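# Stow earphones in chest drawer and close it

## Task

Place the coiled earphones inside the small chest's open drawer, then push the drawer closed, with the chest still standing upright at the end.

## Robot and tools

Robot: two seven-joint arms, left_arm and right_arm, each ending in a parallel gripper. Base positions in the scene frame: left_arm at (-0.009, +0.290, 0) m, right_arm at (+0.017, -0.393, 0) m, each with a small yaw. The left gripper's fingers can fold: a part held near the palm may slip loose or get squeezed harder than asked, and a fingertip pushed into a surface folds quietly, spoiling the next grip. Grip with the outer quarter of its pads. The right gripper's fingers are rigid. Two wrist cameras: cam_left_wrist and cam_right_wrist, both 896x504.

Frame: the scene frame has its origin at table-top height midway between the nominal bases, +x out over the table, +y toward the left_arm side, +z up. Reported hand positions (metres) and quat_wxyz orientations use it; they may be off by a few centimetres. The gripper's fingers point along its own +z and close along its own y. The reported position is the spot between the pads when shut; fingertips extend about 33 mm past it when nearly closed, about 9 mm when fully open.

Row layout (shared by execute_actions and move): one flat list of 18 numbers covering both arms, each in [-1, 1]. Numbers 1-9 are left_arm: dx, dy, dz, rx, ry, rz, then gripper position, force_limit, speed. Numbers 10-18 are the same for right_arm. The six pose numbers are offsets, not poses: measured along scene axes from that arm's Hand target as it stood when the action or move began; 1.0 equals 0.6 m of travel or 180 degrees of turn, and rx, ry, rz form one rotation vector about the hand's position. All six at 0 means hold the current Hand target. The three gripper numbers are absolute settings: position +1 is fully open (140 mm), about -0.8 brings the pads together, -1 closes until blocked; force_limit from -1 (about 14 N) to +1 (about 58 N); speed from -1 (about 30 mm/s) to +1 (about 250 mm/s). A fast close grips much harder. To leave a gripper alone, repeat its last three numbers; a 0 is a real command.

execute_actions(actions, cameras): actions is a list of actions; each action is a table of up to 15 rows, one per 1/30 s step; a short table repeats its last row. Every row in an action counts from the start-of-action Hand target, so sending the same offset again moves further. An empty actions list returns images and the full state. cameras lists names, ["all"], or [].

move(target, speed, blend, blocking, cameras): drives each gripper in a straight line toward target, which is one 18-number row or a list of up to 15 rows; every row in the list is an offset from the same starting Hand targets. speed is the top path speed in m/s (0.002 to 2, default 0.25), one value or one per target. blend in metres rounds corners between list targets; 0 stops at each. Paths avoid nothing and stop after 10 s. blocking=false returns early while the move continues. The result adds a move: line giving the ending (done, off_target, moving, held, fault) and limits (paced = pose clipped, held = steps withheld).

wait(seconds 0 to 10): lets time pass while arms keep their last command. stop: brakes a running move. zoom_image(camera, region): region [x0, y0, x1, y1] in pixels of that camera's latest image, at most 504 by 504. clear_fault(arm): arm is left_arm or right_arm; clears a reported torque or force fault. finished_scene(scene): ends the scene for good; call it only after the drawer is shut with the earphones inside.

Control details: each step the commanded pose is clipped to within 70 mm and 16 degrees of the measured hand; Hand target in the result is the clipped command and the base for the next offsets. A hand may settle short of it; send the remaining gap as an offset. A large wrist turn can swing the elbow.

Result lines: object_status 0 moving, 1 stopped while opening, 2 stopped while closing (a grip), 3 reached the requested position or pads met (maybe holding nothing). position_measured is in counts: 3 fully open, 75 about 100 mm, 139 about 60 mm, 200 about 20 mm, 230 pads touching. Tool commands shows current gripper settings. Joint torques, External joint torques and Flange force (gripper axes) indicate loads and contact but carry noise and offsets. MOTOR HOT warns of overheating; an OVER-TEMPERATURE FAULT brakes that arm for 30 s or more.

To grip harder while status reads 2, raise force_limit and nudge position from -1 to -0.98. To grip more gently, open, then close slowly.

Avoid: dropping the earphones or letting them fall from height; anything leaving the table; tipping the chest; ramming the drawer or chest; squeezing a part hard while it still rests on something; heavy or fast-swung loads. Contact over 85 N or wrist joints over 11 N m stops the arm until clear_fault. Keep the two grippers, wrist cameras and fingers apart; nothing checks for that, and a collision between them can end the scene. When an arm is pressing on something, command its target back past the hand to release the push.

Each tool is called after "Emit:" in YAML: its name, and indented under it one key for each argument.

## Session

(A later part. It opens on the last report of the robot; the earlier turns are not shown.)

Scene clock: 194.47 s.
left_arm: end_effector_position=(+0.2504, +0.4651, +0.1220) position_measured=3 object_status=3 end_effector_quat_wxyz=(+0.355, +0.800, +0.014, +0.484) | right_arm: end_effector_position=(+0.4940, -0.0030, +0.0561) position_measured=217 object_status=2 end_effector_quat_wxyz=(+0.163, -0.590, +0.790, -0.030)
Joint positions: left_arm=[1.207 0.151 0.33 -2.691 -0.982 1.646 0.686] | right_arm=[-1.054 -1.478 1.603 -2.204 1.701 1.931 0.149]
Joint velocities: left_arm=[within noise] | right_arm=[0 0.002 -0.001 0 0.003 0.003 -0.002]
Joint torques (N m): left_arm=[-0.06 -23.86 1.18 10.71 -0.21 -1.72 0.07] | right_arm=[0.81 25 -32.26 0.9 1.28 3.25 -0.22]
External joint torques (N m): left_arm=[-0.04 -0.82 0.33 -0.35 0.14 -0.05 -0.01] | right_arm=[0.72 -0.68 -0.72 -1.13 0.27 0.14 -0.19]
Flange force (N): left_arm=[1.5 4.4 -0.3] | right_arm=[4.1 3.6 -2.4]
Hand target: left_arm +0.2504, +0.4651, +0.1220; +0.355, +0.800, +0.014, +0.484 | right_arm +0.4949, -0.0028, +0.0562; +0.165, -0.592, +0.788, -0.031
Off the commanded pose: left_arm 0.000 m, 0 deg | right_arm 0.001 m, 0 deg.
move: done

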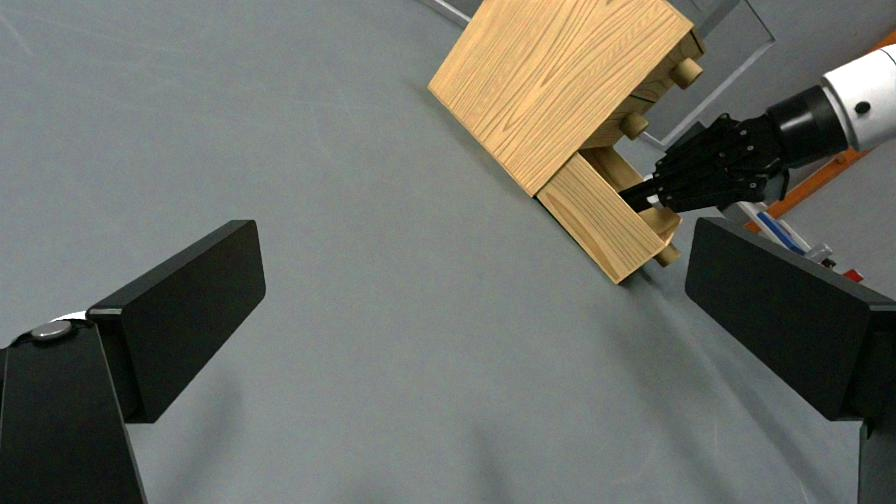

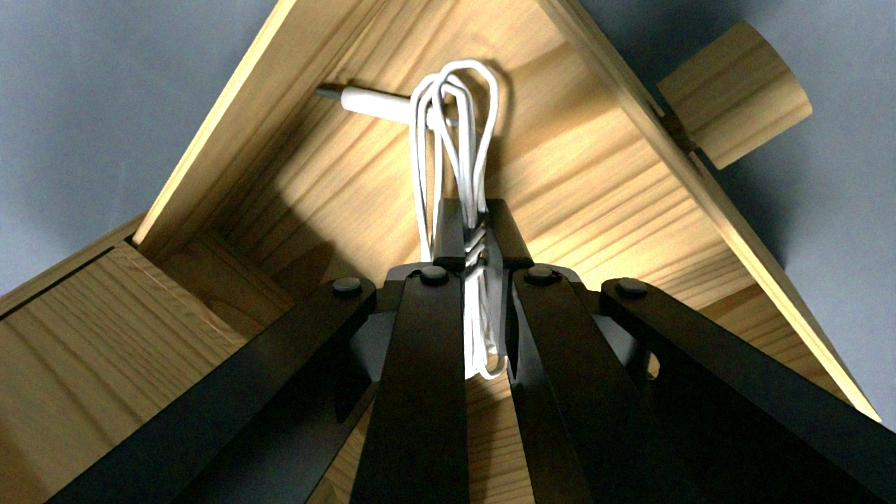

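Emit:
move:
  target: [0,0,0,0,0,0,1,1,1,0,0,-0.01,0,0,0,-1,-0.5,-1]
  speed: 0.03

Emit:
move:
  target: [0,0,0,0,0,0,1,1,1,0,0,0,0,0,0,-0.45,-0.5,-1]
  speed: 0.05
  cameras: ["cam_right_wrist"]

Scene clock: 199.60 s.
left_arm: end_effector_position=(+0.2504, +0.4651, +0.1220) position_measured=3 object_status=3 end_effector_quat_wxyz=(+0.355, +0.800, +0.014, +0.484) | right_arm: end_effector_position=(+0.4936, -0.0027, +0.0501) position_measured=217 object_status=2 end_effector_quat_wxyz=(+0.163, -0.591, +0.790, -0.030)
Joint positions: left_arm=[1.207 0.151 0.33 -2.691 -0.982 1.646 0.686] | right_arm=[-1.054 -1.482 1.615 -2.204 1.712 1.938 0.147]
Joint velocities: left_arm=[within noise] | right_arm=[0 0 0 0 0.003 0.003 -0.001]
Joint torques (N m): left_arm=[-0.13 -23.82 1.19 10.72 -0.21 -1.71 0.06] | right_arm=[0.12 25.03 -32.21 1.13 1.31 3.24 -0.39]
External joint torques (N m): left_arm=[-0.13 -0.68 0.33 -0.4 0.16 -0.04 -0.02] | right_arm=[0.14 -0.62 -0.7 -0.63 0.32 0.12 -0.36]
Flange force (N): left_arm=[1.2 4.0 -0.1] | right_arm=[2.5 1.0 -1.1]
Hand target: left_arm +0.2504, +0.4651, +0.1220; +0.355, +0.800, +0.014, +0.484 | right_arm +0.4949, -0.0028, +0.0502; +0.165, -0.592, +0.788, -0.031
Off the commanded pose: left_arm 0.000 m, 0 deg | right_arm 0.001 m, 0 deg.
move: done

Scene clock: 200.53 s.
left_arm: end_effector_position=(+0.2504, +0.4651, +0.1220) position_measured=3 object_status=3 end_effector_quat_wxyz=(+0.355, +0.800, +0.014, +0.484) | right_arm: end_effector_position=(+0.4939, -0.0027, +0.0503) position_measured=186 object_status=0 end_effector_quat_wxyz=(+0.163, -0.591, +0.790, -0.030)
Joint positions: left_arm=[1.207 0.151 0.33 -2.691 -0.982 1.646 0.686] | right_arm=[-1.054 -1.482 1.615 -2.204 1.712 1.939 0.147]
Joint torques (N m): left_arm=[-0.1 -23.9 1.25 10.72 -0.2 -1.72 0.08] | right_arm=[0.06 25.23 -32.13 1.14 1.21 3.22 -0.33]
External joint torques (N m): left_arm=[-0.16 -0.84 0.33 -0.36 0.16 -0.06 0] | right_arm=[-0.04 -0.47 -0.63 -0.7 0.2 0.12 -0.3]
Flange force (N): left_arm=[1.5 4.5 -0.1] | right_arm=[2.4 0.6 -1.2]
Hand target: left_arm +0.2504, +0.4651, +0.1220; +0.355, +0.800, +0.014, +0.484 | right_arm +0.4949, -0.0028, +0.0502; +0.165, -0.592, +0.788, -0.031
Off the commanded pose: left_arm 0.000 m, 0 deg | right_arm 0.001 m, 0 deg.
move: done
Images, in order (width x height): cam_right_wrist 896x504.

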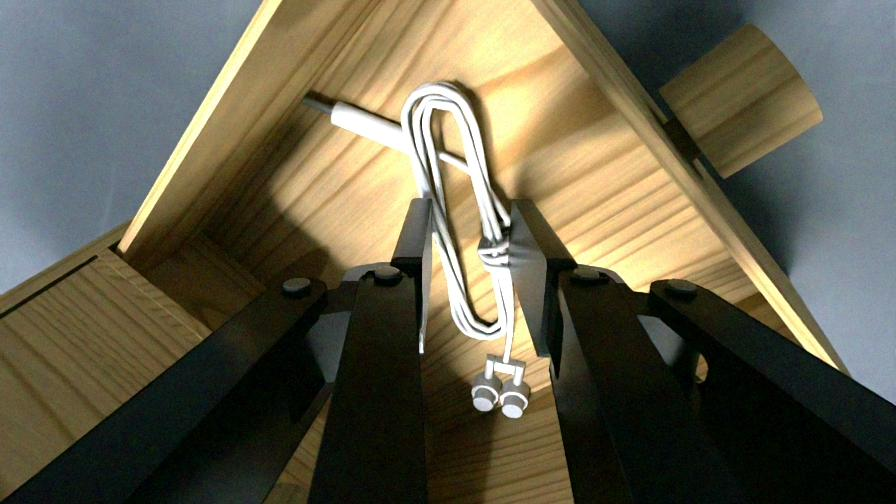

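Emit:
move:
  target:
    - [0,0,0,0,0,0,1,1,1,-0.025,-0.013,0.08,0,0,0,-0.45,-0.5,-1]
    - [0,0,0,0,0,0,1,1,1,-0.075,-0.0385,0.2,0,0,0,-0.45,-0.5,-1]
  speed: [0.07,0.18]
  blend: [0.02,0]
  cameras: ["cam_right_wrist"]

Scene clock: 205.70 s.
left_arm: end_effector_position=(+0.2504, +0.4651, +0.1220) position_measured=3 object_status=3 end_effector_quat_wxyz=(+0.355, +0.800, +0.014, +0.484) | right_arm: end_effector_position=(+0.4512, -0.0248, +0.1705) position_measured=186 object_status=3 end_effector_quat_wxyz=(+0.167, -0.595, +0.786, -0.032)
Joint positions: left_arm=[1.207 0.151 0.33 -2.691 -0.982 1.646 0.686] | right_arm=[-0.903 -1.408 1.341 -2.324 1.478 1.807 0.162]
Joint velocities: left_arm=[within noise] | right_arm=[0 0.001 -0.001 0 -0.001 -0.005 0.005]
Joint torques (N m): left_arm=[-0.09 -23.87 1.24 10.7 -0.21 -1.7 0.09] | right_arm=[0.82 21.98 -30.87 5.3 0.81 2.88 0.31]
External joint torques (N m): left_arm=[-0.1 -0.75 0.36 -0.42 0.15 -0.05 0.01] | right_arm=[0.8 0.5 -1.6 -1.1 -0.27 -0.25 0.34]
Flange force (N): left_arm=[1.2 4.4 -0.2] | right_arm=[3.5 4.1 -5.7]
Hand target: left_arm +0.2504, +0.4651, +0.1220; +0.355, +0.800, +0.014, +0.484 | right_arm +0.4499, -0.0259, +0.1702; +0.165, -0.592, +0.788, -0.031
Off the commanded pose: left_arm 0.000 m, 0 deg | right_arm 0.002 m, 0 deg.
move: done
Images, in order (width x height): cam_right_wrist 896x504.

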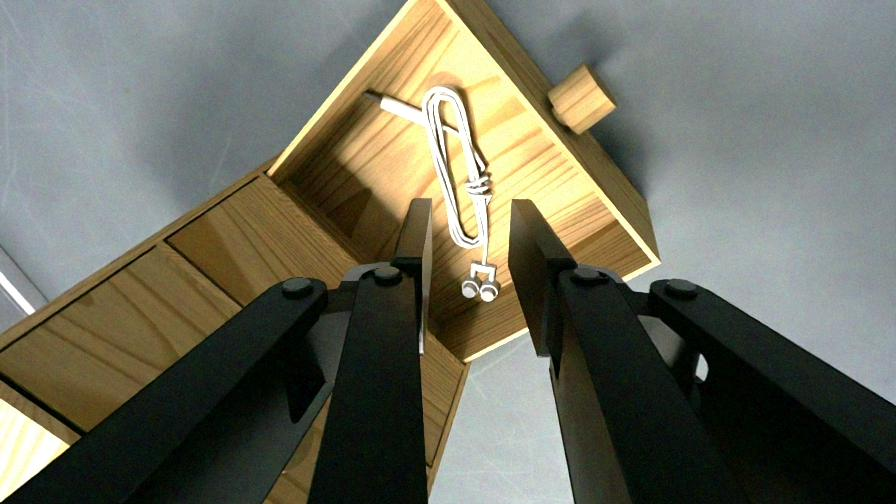

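Emit:
move:
  target: [0,0,0,0,0,0,1,1,1,-0.1568,-0.0598,0,0.0791,0.0403,-0.2455,-1,-0.5,-0.5]
  speed: 0.25
  cameras: ["cam_right_wrist"]

Scene clock: 219.00 s.
left_arm: end_effector_position=(+0.2504, +0.4651, +0.1220) position_measured=3 object_status=3 end_effector_quat_wxyz=(+0.355, +0.800, +0.014, +0.484) | right_arm: end_effector_position=(+0.3567, -0.0608, +0.1705) position_measured=232 object_status=3 end_effector_quat_wxyz=(+0.164, -0.233, +0.958, +0.043)
Joint positions: left_arm=[1.207 0.151 0.33 -2.691 -0.982 1.646 0.686] | right_arm=[-0.599 -1.536 1.246 -2.603 1.454 1.725 1.021]
Joint velocities: left_arm=[within noise] | right_arm=[0 0.001 0 0 0 0.001 0.005]
Joint torques (N m): left_arm=[-0.11 -23.85 1.2 10.7 -0.21 -1.71 0.07] | right_arm=[0.82 16.39 -26.09 5.66 0.87 2.83 0.18]
External joint torques (N m): left_arm=[-0.2 -0.69 0.25 -0.43 0.15 -0.06 -0.01] | right_arm=[0.83 -0.48 -0.99 -0.58 -0.27 -0.24 0.19]
Flange force (N): left_arm=[1.3 4.1 0.1] | right_arm=[4.9 0.8 -4.3]
Hand target: left_arm +0.2504, +0.4651, +0.1220; +0.355, +0.800, +0.014, +0.484 | right_arm +0.3558, -0.0617, +0.1702; +0.163, -0.230, +0.959, +0.041
Off the commanded pose: left_arm 0.000 m, 0 deg | right_arm 0.001 m, 0 deg.
move: done
Images, in order (width x height): cam_right_wrist 896x504.

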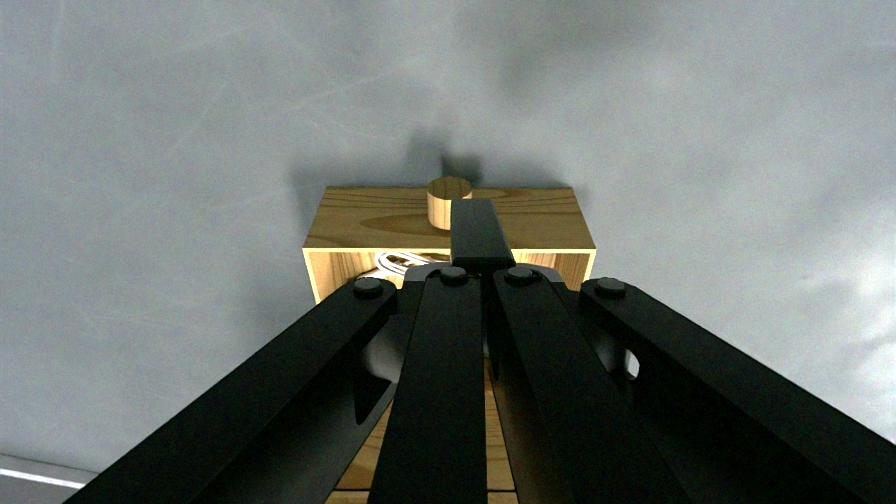

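Emit:
move:
  target: [0,0,0,0,0,0,1,1,1,0.006,-0.0118,-0.2003,0,0,0,-1,-0.5,-0.5]
  speed: 0.2
  cameras: ["all"]

Scene clock: 232.27 s.
left_arm: end_effector_position=(+0.2504, +0.4651, +0.1220) position_measured=3 object_status=3 end_effector_quat_wxyz=(+0.355, +0.800, +0.014, +0.484) | right_arm: end_effector_position=(+0.3580, -0.0696, +0.0496) position_measured=232 object_status=3 end_effector_quat_wxyz=(+0.160, -0.226, +0.960, +0.041)
Joint positions: left_arm=[1.207 0.151 0.33 -2.691 -0.982 1.646 0.686] | right_arm=[-0.574 -1.582 1.589 -2.668 1.776 1.849 0.997]
Joint velocities: left_arm=[within noise] | right_arm=[0 -0.001 0 0 0.004 0 -0.007]
Joint torques (N m): left_arm=[-0.08 -23.88 1.23 10.73 -0.2 -1.72 0.04] | right_arm=[-0.27 15.3 -25.67 -0.56 1.35 3.18 -0.28]
External joint torques (N m): left_arm=[-0.09 -0.85 0.36 -0.29 0.15 -0.05 -0.04] | right_arm=[-0.37 -0.71 -0.57 -0.11 0.27 0.15 -0.27]
Flange force (N): left_arm=[1.6 4.4 -0.4] | right_arm=[-1.5 -1.4 -0.2]
Hand target: left_arm +0.2504, +0.4651, +0.1220; +0.355, +0.800, +0.014, +0.484 | right_arm +0.3594, -0.0688, +0.0501; +0.163, -0.230, +0.959, +0.041
Off the commanded pose: left_arm 0.000 m, 0 deg | right_arm 0.002 m, 0 deg.
move: done

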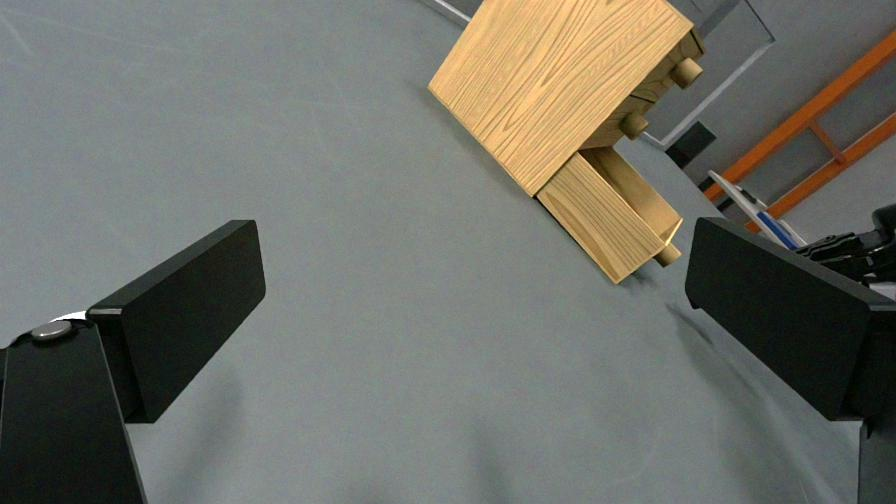

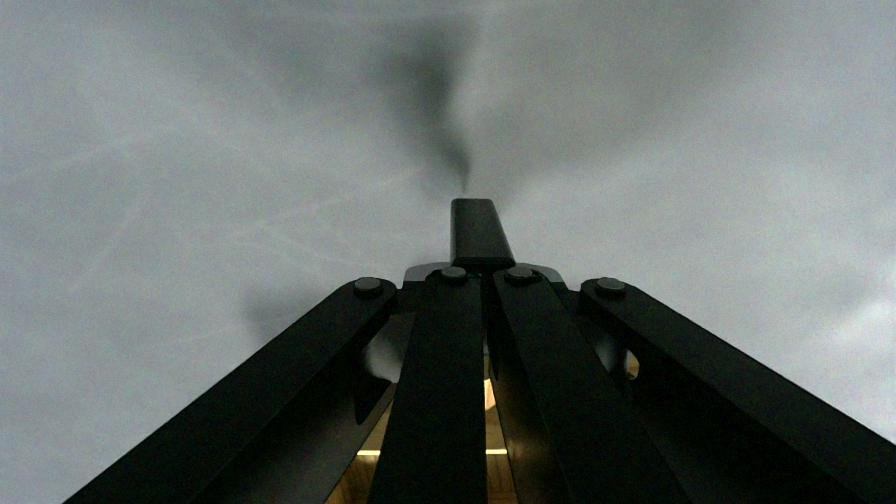

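Emit:
move:
  target:
    - [0,0,0,0,0,0,1,1,1,0.0297,0.0151,0,0,0,0,-1,-0.5,-0.5]
    - [0,0,0,0,0,0,1,1,1,0.1337,0.0681,0,0,0,0,-1,-0.5,-0.5]
  speed: [0.03,0.06]
  blend: [0.01,0]
  cameras: ["all"]

Scene clock: 240.27 s.
left_arm: end_effector_position=(+0.2504, +0.4651, +0.1220) position_measured=3 object_status=3 end_effector_quat_wxyz=(+0.355, +0.800, +0.014, +0.484) | right_arm: end_effector_position=(+0.4391, -0.0296, +0.0493) position_measured=232 object_status=3 end_effector_quat_wxyz=(+0.162, -0.227, +0.960, +0.040)
Joint positions: left_arm=[1.207 0.151 0.33 -2.691 -0.982 1.646 0.686] | right_arm=[-0.871 -1.582 1.585 -2.402 1.78 1.848 0.965]
Joint torques (N m): left_arm=[-0.06 -23.85 1.2 10.68 -0.2 -1.7 0.06] | right_arm=[-0.3 21.35 -30.81 -0.32 1.2 3.07 -0.27]
External joint torques (N m): left_arm=[-0.03 -0.71 0.36 -0.44 0.16 -0.03 -0.02] | right_arm=[-0.26 0.09 -1.35 0.14 0.11 0.02 -0.27]
Flange force (N): left_arm=[1.2 4.3 -0.2] | right_arm=[-2.2 -0.9 -2.3]
Hand target: left_arm +0.2504, +0.4651, +0.1220; +0.355, +0.800, +0.014, +0.484 | right_arm +0.4397, -0.0280, +0.0501; +0.163, -0.230, +0.959, +0.041
Off the commanded pose: left_arm 0.000 m, 0 deg | right_arm 0.002 m, 0 deg.
move: done

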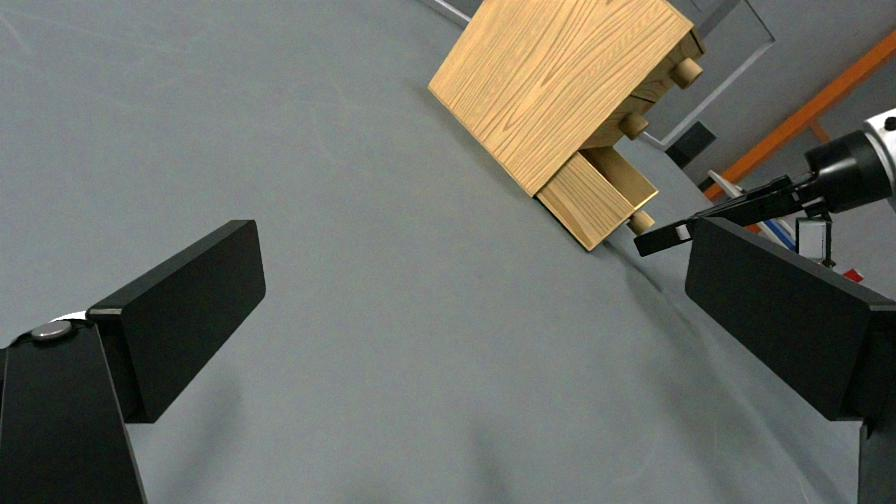

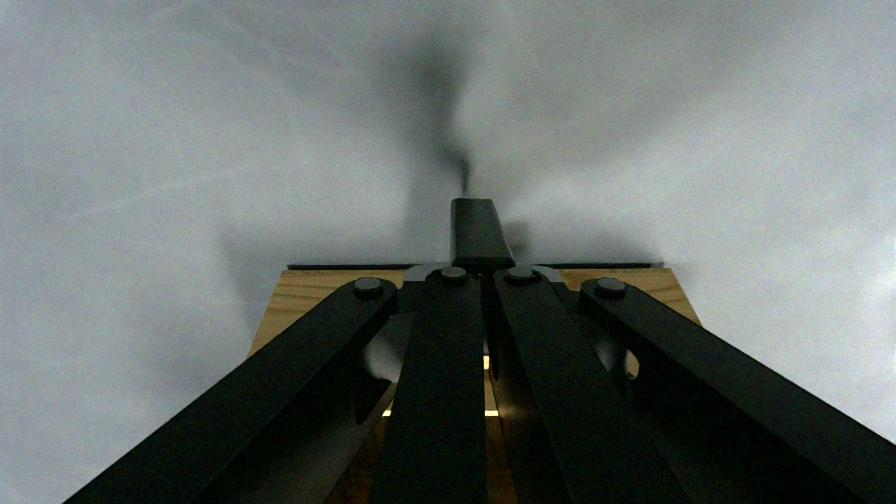

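Emit:
move:
  target: [0,0,0,0,0,0,1,1,1,0.1040,0.0530,0,0,0,0,-1,-0.5,-0.5]
  speed: 0.06
  cameras: ["all"]

Scene clock: 244.13 s.
left_arm: end_effector_position=(+0.2504, +0.4651, +0.1220) position_measured=3 object_status=3 end_effector_quat_wxyz=(+0.355, +0.800, +0.014, +0.484) | right_arm: end_effector_position=(+0.5005, +0.0042, +0.0491) position_measured=232 object_status=3 end_effector_quat_wxyz=(+0.161, -0.233, +0.958, +0.042)
Joint positions: left_arm=[1.207 0.151 0.33 -2.691 -0.982 1.646 0.686] | right_arm=[-1.077 -1.583 1.581 -2.179 1.78 1.848 0.969]
Joint torques (N m): left_arm=[-0.15 -23.83 1.22 10.7 -0.21 -1.71 0.08] | right_arm=[-0.11 25.74 -33.37 0.03 1.2 3.12 0.32]
External joint torques (N m): left_arm=[-0.15 -0.69 0.35 -0.48 0.16 -0.06 0] | right_arm=[0.01 -0.65 -1.49 0.5 0.11 0.07 0.33]
Flange force (N): left_arm=[1.1 4.3 0.0] | right_arm=[-2.6 1.2 -1.4]
Hand target: left_arm +0.2504, +0.4651, +0.1220; +0.355, +0.800, +0.014, +0.484 | right_arm +0.5021, +0.0038, +0.0501; +0.163, -0.230, +0.959, +0.041
Off the commanded pose: left_arm 0.000 m, 0 deg | right_arm 0.002 m, 0 deg.
move: done

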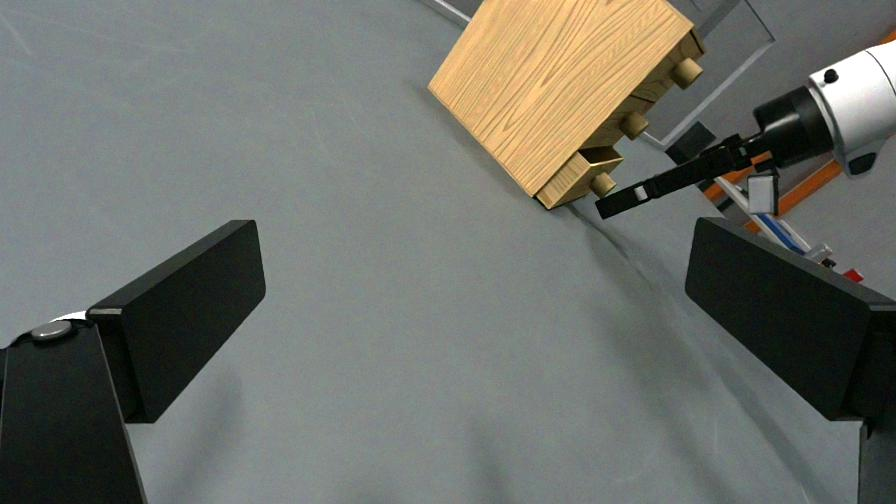

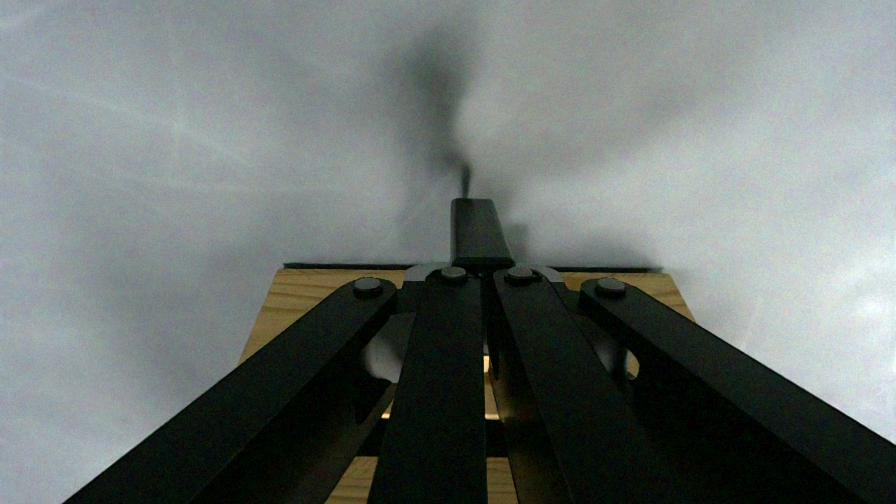

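Emit:
move:
  target: [0,0,0,0,0,0,1,1,1,0.0208,0.0106,0,0,0,0,-1,-0.5,-0.5]
  speed: 0.04
  cameras: ["all"]

Scene clock: 248.97 s.
left_arm: end_effector_position=(+0.2504, +0.4651, +0.1220) position_measured=3 object_status=3 end_effector_quat_wxyz=(+0.355, +0.800, +0.014, +0.484) | right_arm: end_effector_position=(+0.5130, +0.0109, +0.0491) position_measured=232 object_status=3 end_effector_quat_wxyz=(+0.162, -0.233, +0.958, +0.043)
Joint positions: left_arm=[1.207 0.151 0.33 -2.691 -0.982 1.646 0.686] | right_arm=[-1.117 -1.585 1.58 -2.132 1.78 1.848 0.976]
Joint velocities: left_arm=[within noise] | right_arm=[-0.001 -0.002 -0.001 0.002 0.001 0.001 0.005]
Joint torques (N m): left_arm=[-0.16 -23.85 1.26 10.7 -0.21 -1.7 0.07] | right_arm=[-0.39 26.83 -33.75 -0.72 1.18 3.08 0.21]
External joint torques (N m): left_arm=[-0.21 -0.74 0.35 -0.38 0.15 -0.04 -0.01] | right_arm=[-0.39 -0.68 -1.57 -0.31 0.09 0.05 0.22]
Flange force (N): left_arm=[1.4 4.2 0.0] | right_arm=[-1.2 -0.1 -2.1]
Hand target: left_arm +0.2504, +0.4651, +0.1220; +0.355, +0.800, +0.014, +0.484 | right_arm +0.5145, +0.0102, +0.0501; +0.163, -0.230, +0.959, +0.041
Off the commanded pose: left_arm 0.000 m, 0 deg | right_arm 0.002 m, 0 deg.
move: done

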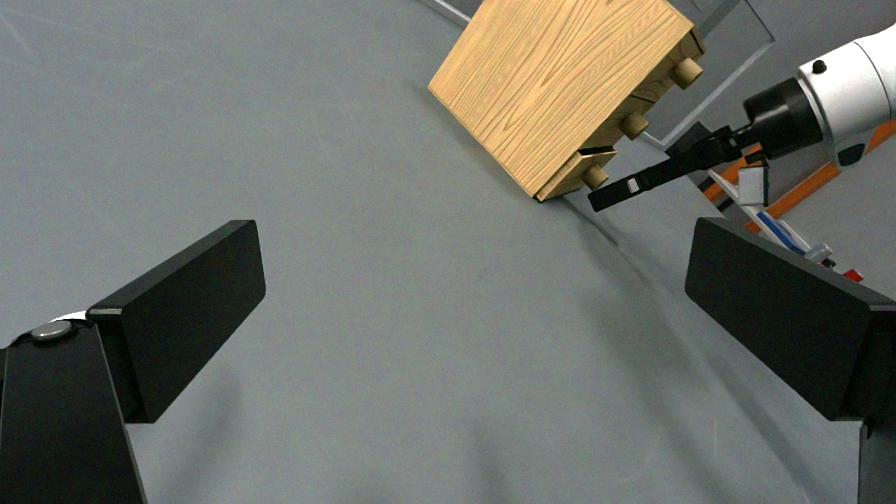

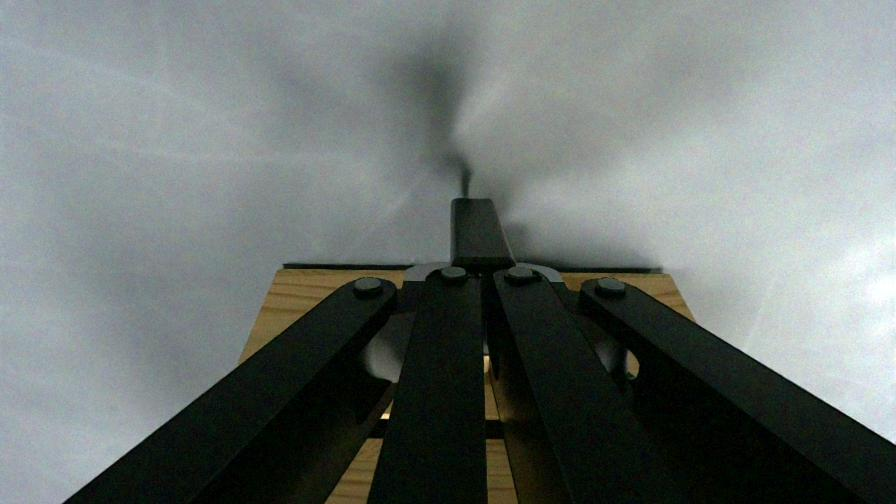

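Emit:
move:
  target: [0,0,0,0,0,0,1,1,1,0.0104,0.0053,0,0,0,0,-1,-0.5,-0.5]
  speed: 0.025
  cameras: ["cam_left_wrist"]

Emit:
zoom_image:
  camera: "cam_left_wrist"
  region: [500, 80, 700, 240]

Scene clock: 252.80 s.
left_arm: end_effector_position=(+0.2504, +0.4651, +0.1220) position_measured=3 object_status=3 end_effector_quat_wxyz=(+0.355, +0.800, +0.014, +0.484) | right_arm: end_effector_position=(+0.5194, +0.0141, +0.0492) position_measured=232 object_status=3 end_effector_quat_wxyz=(+0.162, -0.233, +0.958, +0.043)
Joint positions: left_arm=[1.207 0.151 0.33 -2.691 -0.982 1.646 0.686] | right_arm=[-1.137 -1.587 1.579 -2.108 1.78 1.848 0.98]
Joint torques (N m): left_arm=[-0.11 -23.91 1.22 10.72 -0.21 -1.7 0.07] | right_arm=[-0.6 27.5 -33.91 -0.32 1.18 3.1 0.23]
External joint torques (N m): left_arm=[-0.07 -0.81 0.39 -0.39 0.15 -0.03 -0.01] | right_arm=[-0.62 -0.54 -1.68 0.15 0.09 0.08 0.24]
Flange force (N): left_arm=[1.4 4.5 -0.3] | right_arm=[-3.3 0.0 -1.5]
Hand target: left_arm +0.2504, +0.4651, +0.1220; +0.355, +0.800, +0.014, +0.484 | right_arm +0.5208, +0.0134, +0.0501; +0.163, -0.230, +0.959, +0.041
Off the commanded pose: left_arm 0.000 m, 0 deg | right_arm 0.002 m, 0 deg.
move: done
Images, in order (width x height): cam_left_wrist 896x504.

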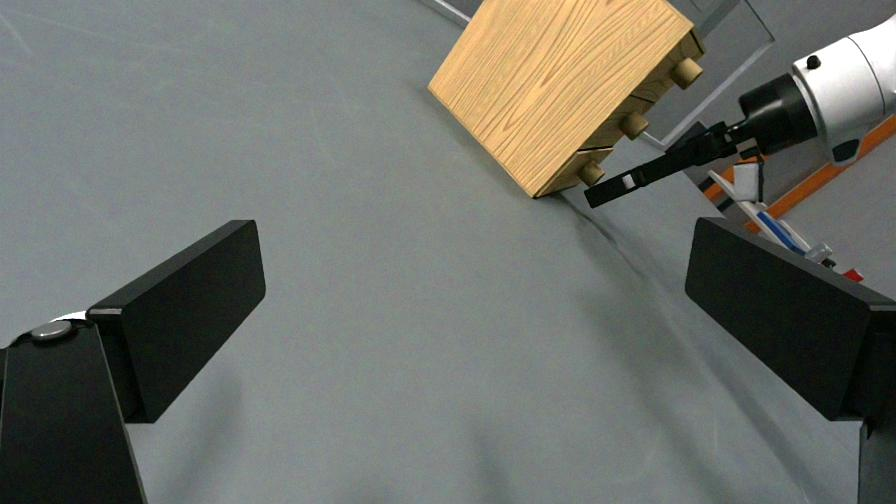

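Scaled by 2.520 from the camera's 896x504 image, which has a finer 1280x720 frame.

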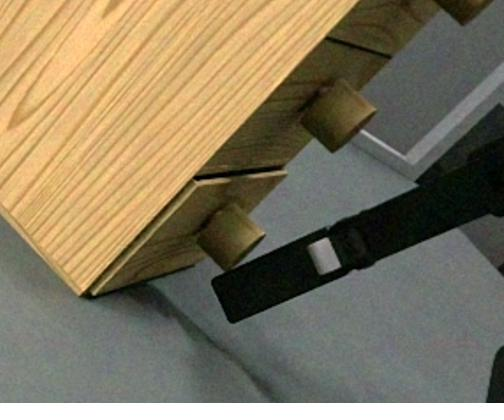

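Emit:
move:
  target: [0,0,0,0,0,0,1,1,1,0.0059,0.0030,0,0,0,0,-1,-0.5,-0.5]
  speed: 0.02
  cameras: ["cam_left_wrist"]

Emit:
zoom_image:
  camera: "cam_left_wrist"
  region: [500, 80, 700, 240]

Scene clock: 257.07 s.
left_arm: end_effector_position=(+0.2504, +0.4651, +0.1220) position_measured=3 object_status=3 end_effector_quat_wxyz=(+0.355, +0.800, +0.014, +0.484) | right_arm: end_effector_position=(+0.5230, +0.0160, +0.0493) position_measured=232 object_status=3 end_effector_quat_wxyz=(+0.162, -0.233, +0.958, +0.043)
Joint positions: left_arm=[1.207 0.151 0.33 -2.691 -0.982 1.646 0.686] | right_arm=[-1.148 -1.588 1.579 -2.094 1.78 1.848 0.983]
Joint velocities: left_arm=[within noise] | right_arm=[0 -0.001 -0.001 0.001 0.001 0 0.004]
Joint torques (N m): left_arm=[-0.08 -23.87 1.26 10.72 -0.21 -1.7 0.08] | right_arm=[-0.24 27.82 -34.02 -0.33 1.14 3.09 0.16]
External joint torques (N m): left_arm=[-0.15 -0.71 0.32 -0.46 0.15 -0.05 0] | right_arm=[-0.34 -0.62 -1.6 0.05 0.05 0.06 0.17]
Flange force (N): left_arm=[1.2 4.3 0.0] | right_arm=[-2.2 0.2 -1.7]
Hand target: left_arm +0.2504, +0.4651, +0.1220; +0.355, +0.800, +0.014, +0.484 | right_arm +0.5243, +0.0152, +0.0501; +0.163, -0.230, +0.959, +0.041
Off the commanded pose: left_arm 0.000 m, 0 deg | right_arm 0.002 m, 0 deg.
move: done
Images, in order (width x height): cam_left_wrist 896x504.

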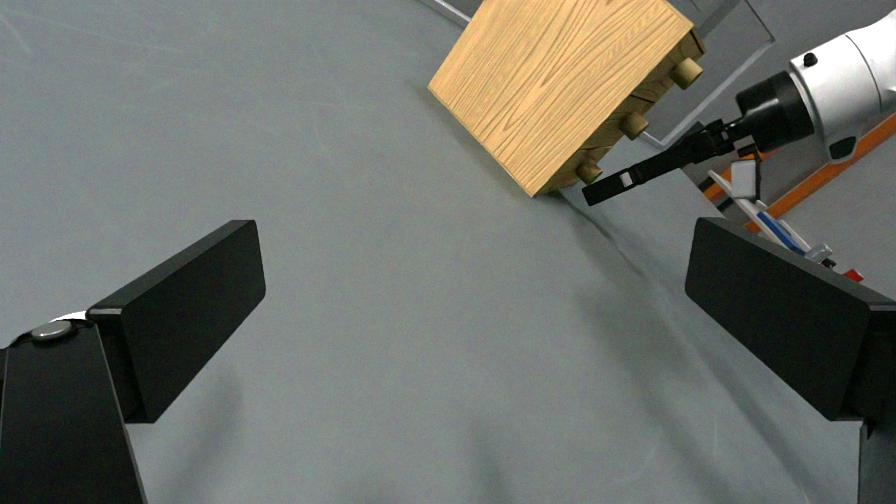

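Scaled by 2.520 from the camera's 896x504 image, which has a finer 1280x720 frame.

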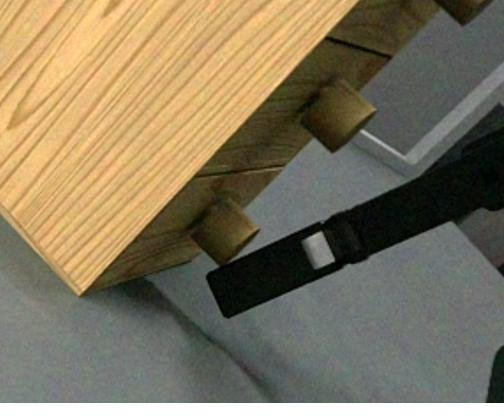

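Nearly flush. A few small steps until resistance.

Emit:
move:
  target: [0,0,0,0,0,0,1,1,1,0.0045,0.0023,0,0,0,0,-1,-0.5,-0.5]
  speed: 0.02

Scene clock: 265.67 s.
left_arm: end_effector_position=(+0.2504, +0.4651, +0.1220) position_measured=3 object_status=3 end_effector_quat_wxyz=(+0.355, +0.800, +0.014, +0.484) | right_arm: end_effector_position=(+0.5252, +0.0167, +0.0490) position_measured=232 object_status=3 end_effector_quat_wxyz=(+0.161, -0.233, +0.958, +0.043)
Joint positions: left_arm=[1.207 0.151 0.33 -2.691 -0.982 1.646 0.686] | right_arm=[-1.156 -1.588 1.578 -2.085 1.778 1.848 0.985]
Joint torques (N m): left_arm=[-0.07 -23.87 1.21 10.73 -0.23 -1.7 0.07] | right_arm=[-0.54 27.96 -34.22 0.7 1.48 3.67 0.23]
External joint torques (N m): left_arm=[-0.07 -0.78 0.35 -0.34 0.13 -0.03 -0.01] | right_arm=[-0.46 -0.68 -1.72 1.23 0.4 0.63 0.24]
Flange force (N): left_arm=[1.4 4.2 -0.2] | right_arm=[-6.0 1.1 0.9]
Hand target: left_arm +0.2504, +0.4651, +0.1220; +0.355, +0.800, +0.014, +0.484 | right_arm +0.5270, +0.0166, +0.0501; +0.163, -0.230, +0.959, +0.041
Off the commanded pose: left_arm 0.000 m, 0 deg | right_arm 0.002 m, 0 deg.
move: done

Emit:
move:
  target: [0,0,0,0,0,0,1,1,1,0.0045,0.0023,0,0,0,0,-1,-0.5,-0.5]
  speed: 0.02

Scene clock: 268.90 s.
left_arm: end_effector_position=(+0.2504, +0.4651, +0.1220) position_measured=3 object_status=3 end_effector_quat_wxyz=(+0.355, +0.800, +0.014, +0.484) | right_arm: end_effector_position=(+0.5260, +0.0172, +0.0474) position_measured=232 object_status=3 end_effector_quat_wxyz=(+0.158, -0.233, +0.959, +0.042)
Joint positions: left_arm=[1.207 0.151 0.33 -2.691 -0.982 1.646 0.686] | right_arm=[-1.163 -1.59 1.578 -2.076 1.776 1.841 0.987]
Joint velocities: left_arm=[within noise] | right_arm=[-0.002 -0.002 -0.001 0.004 0.001 -0.002 0.002]
Joint torques (N m): left_arm=[-0.08 -23.88 1.23 10.67 -0.21 -1.71 0.08] | right_arm=[-1.31 28.2 -35.03 0.9 2.18 4.33 0.37]
External joint torques (N m): left_arm=[-0.06 -0.76 0.39 -0.44 0.15 -0.04 0] | right_arm=[-1.38 -0.74 -2.4 1.37 1.08 1.29 0.38]
Flange force (N): left_arm=[1.2 4.5 -0.2] | right_arm=[-8.8 0.4 2.6]
Hand target: left_arm +0.2504, +0.4651, +0.1220; +0.355, +0.800, +0.014, +0.484 | right_arm +0.5297, +0.0179, +0.0501; +0.163, -0.230, +0.959, +0.041
Off the commanded pose: left_arm 0.000 m, 0 deg | right_arm 0.005 m, 1 deg.
move: off_target (right_arm)

Stopped against closed drawer. Back off and look.

Emit:
move:
  target:
    - [0,0,0,0,0,0,1,1,1,-0.045,-0.023,0,0,0,0,-1,-0.5,-0.5]
    - [0,0,0,0,0,0,1,1,1,-0.134,-0.068,0.12,0,0,0,-1,-0.5,-0.5]
  speed: [0.06,0.2]
  blend: [0.01,0]
  cameras: ["all"]

Emit:
zoom_image:
  camera: "cam_left_wrist"
  region: [500, 80, 700, 240]

Scene clock: 274.47 s.
left_arm: end_effector_position=(+0.2504, +0.4651, +0.1220) position_measured=3 object_status=3 end_effector_quat_wxyz=(+0.355, +0.800, +0.014, +0.484) | right_arm: end_effector_position=(+0.4507, -0.0220, +0.1222) position_measured=232 object_status=3 end_effector_quat_wxyz=(+0.165, -0.227, +0.959, +0.042)
Joint positions: left_arm=[1.207 0.151 0.33 -2.691 -0.982 1.646 0.686] | right_arm=[-0.914 -1.543 1.42 -2.352 1.639 1.765 0.98]
Joint velocities: left_arm=[within noise] | right_arm=[0.001 0 0 0 -0.003 -0.006 0]
Joint torques (N m): left_arm=[-0.09 -23.85 1.23 10.72 -0.21 -1.71 0.04] | right_arm=[0.88 22.81 -31.35 1.46 0.93 2.71 -0.31]
External joint torques (N m): left_arm=[-0.15 -0.71 0.3 -0.44 0.16 -0.05 -0.04] | right_arm=[0.79 0.58 -1.62 -1.05 -0.21 -0.33 -0.3]
Flange force (N): left_arm=[1.3 4.3 0.0] | right_arm=[4.4 -1.0 -5.9]
Hand target: left_arm +0.2504, +0.4651, +0.1220; +0.355, +0.800, +0.014, +0.484 | right_arm +0.4493, -0.0229, +0.1221; +0.163, -0.230, +0.959, +0.041
Off the commanded pose: left_arm 0.000 m, 0 deg | right_arm 0.002 m, 0 deg.
move: done

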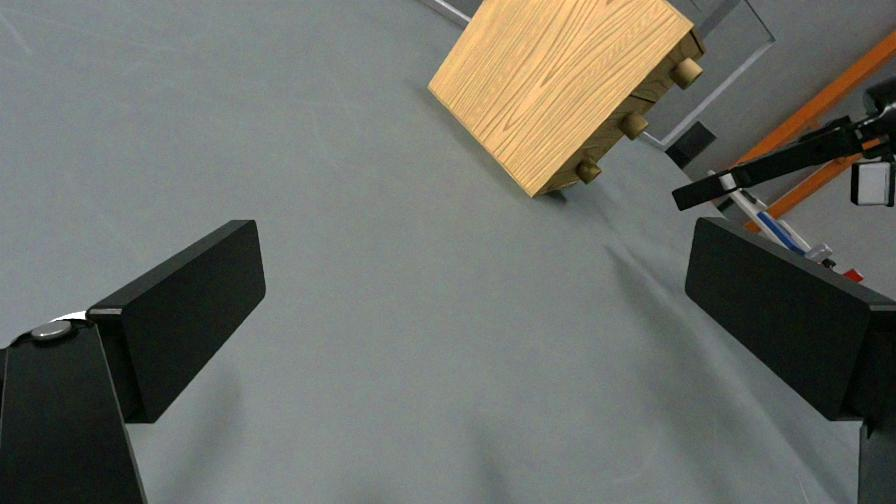

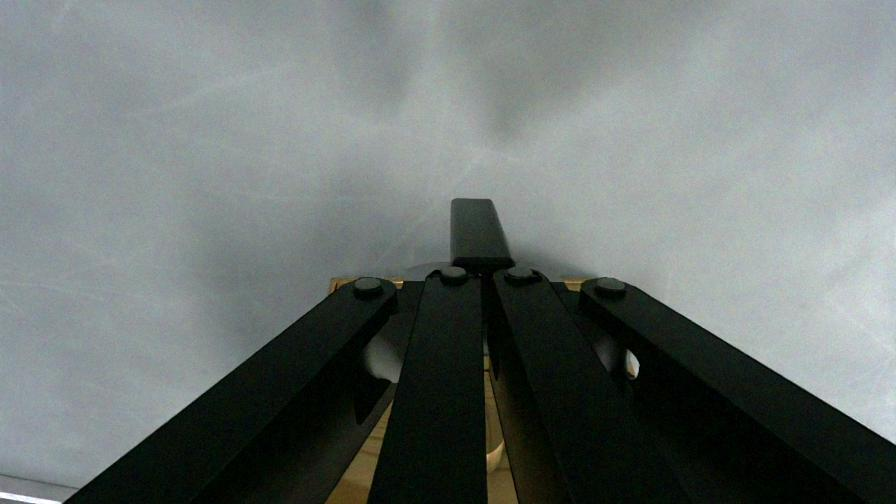

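Scaled by 2.520 from the camera's 896x504 image, which has a finer 1280x720 frame.

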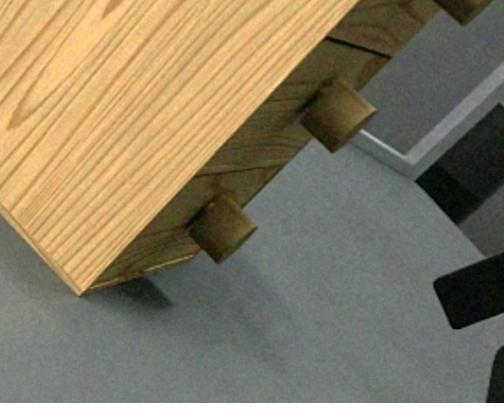

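Drawer is closed flush, and the chest is upright.

Emit:
finished_scene:
  scene: 2

The scene is finished: the task was done.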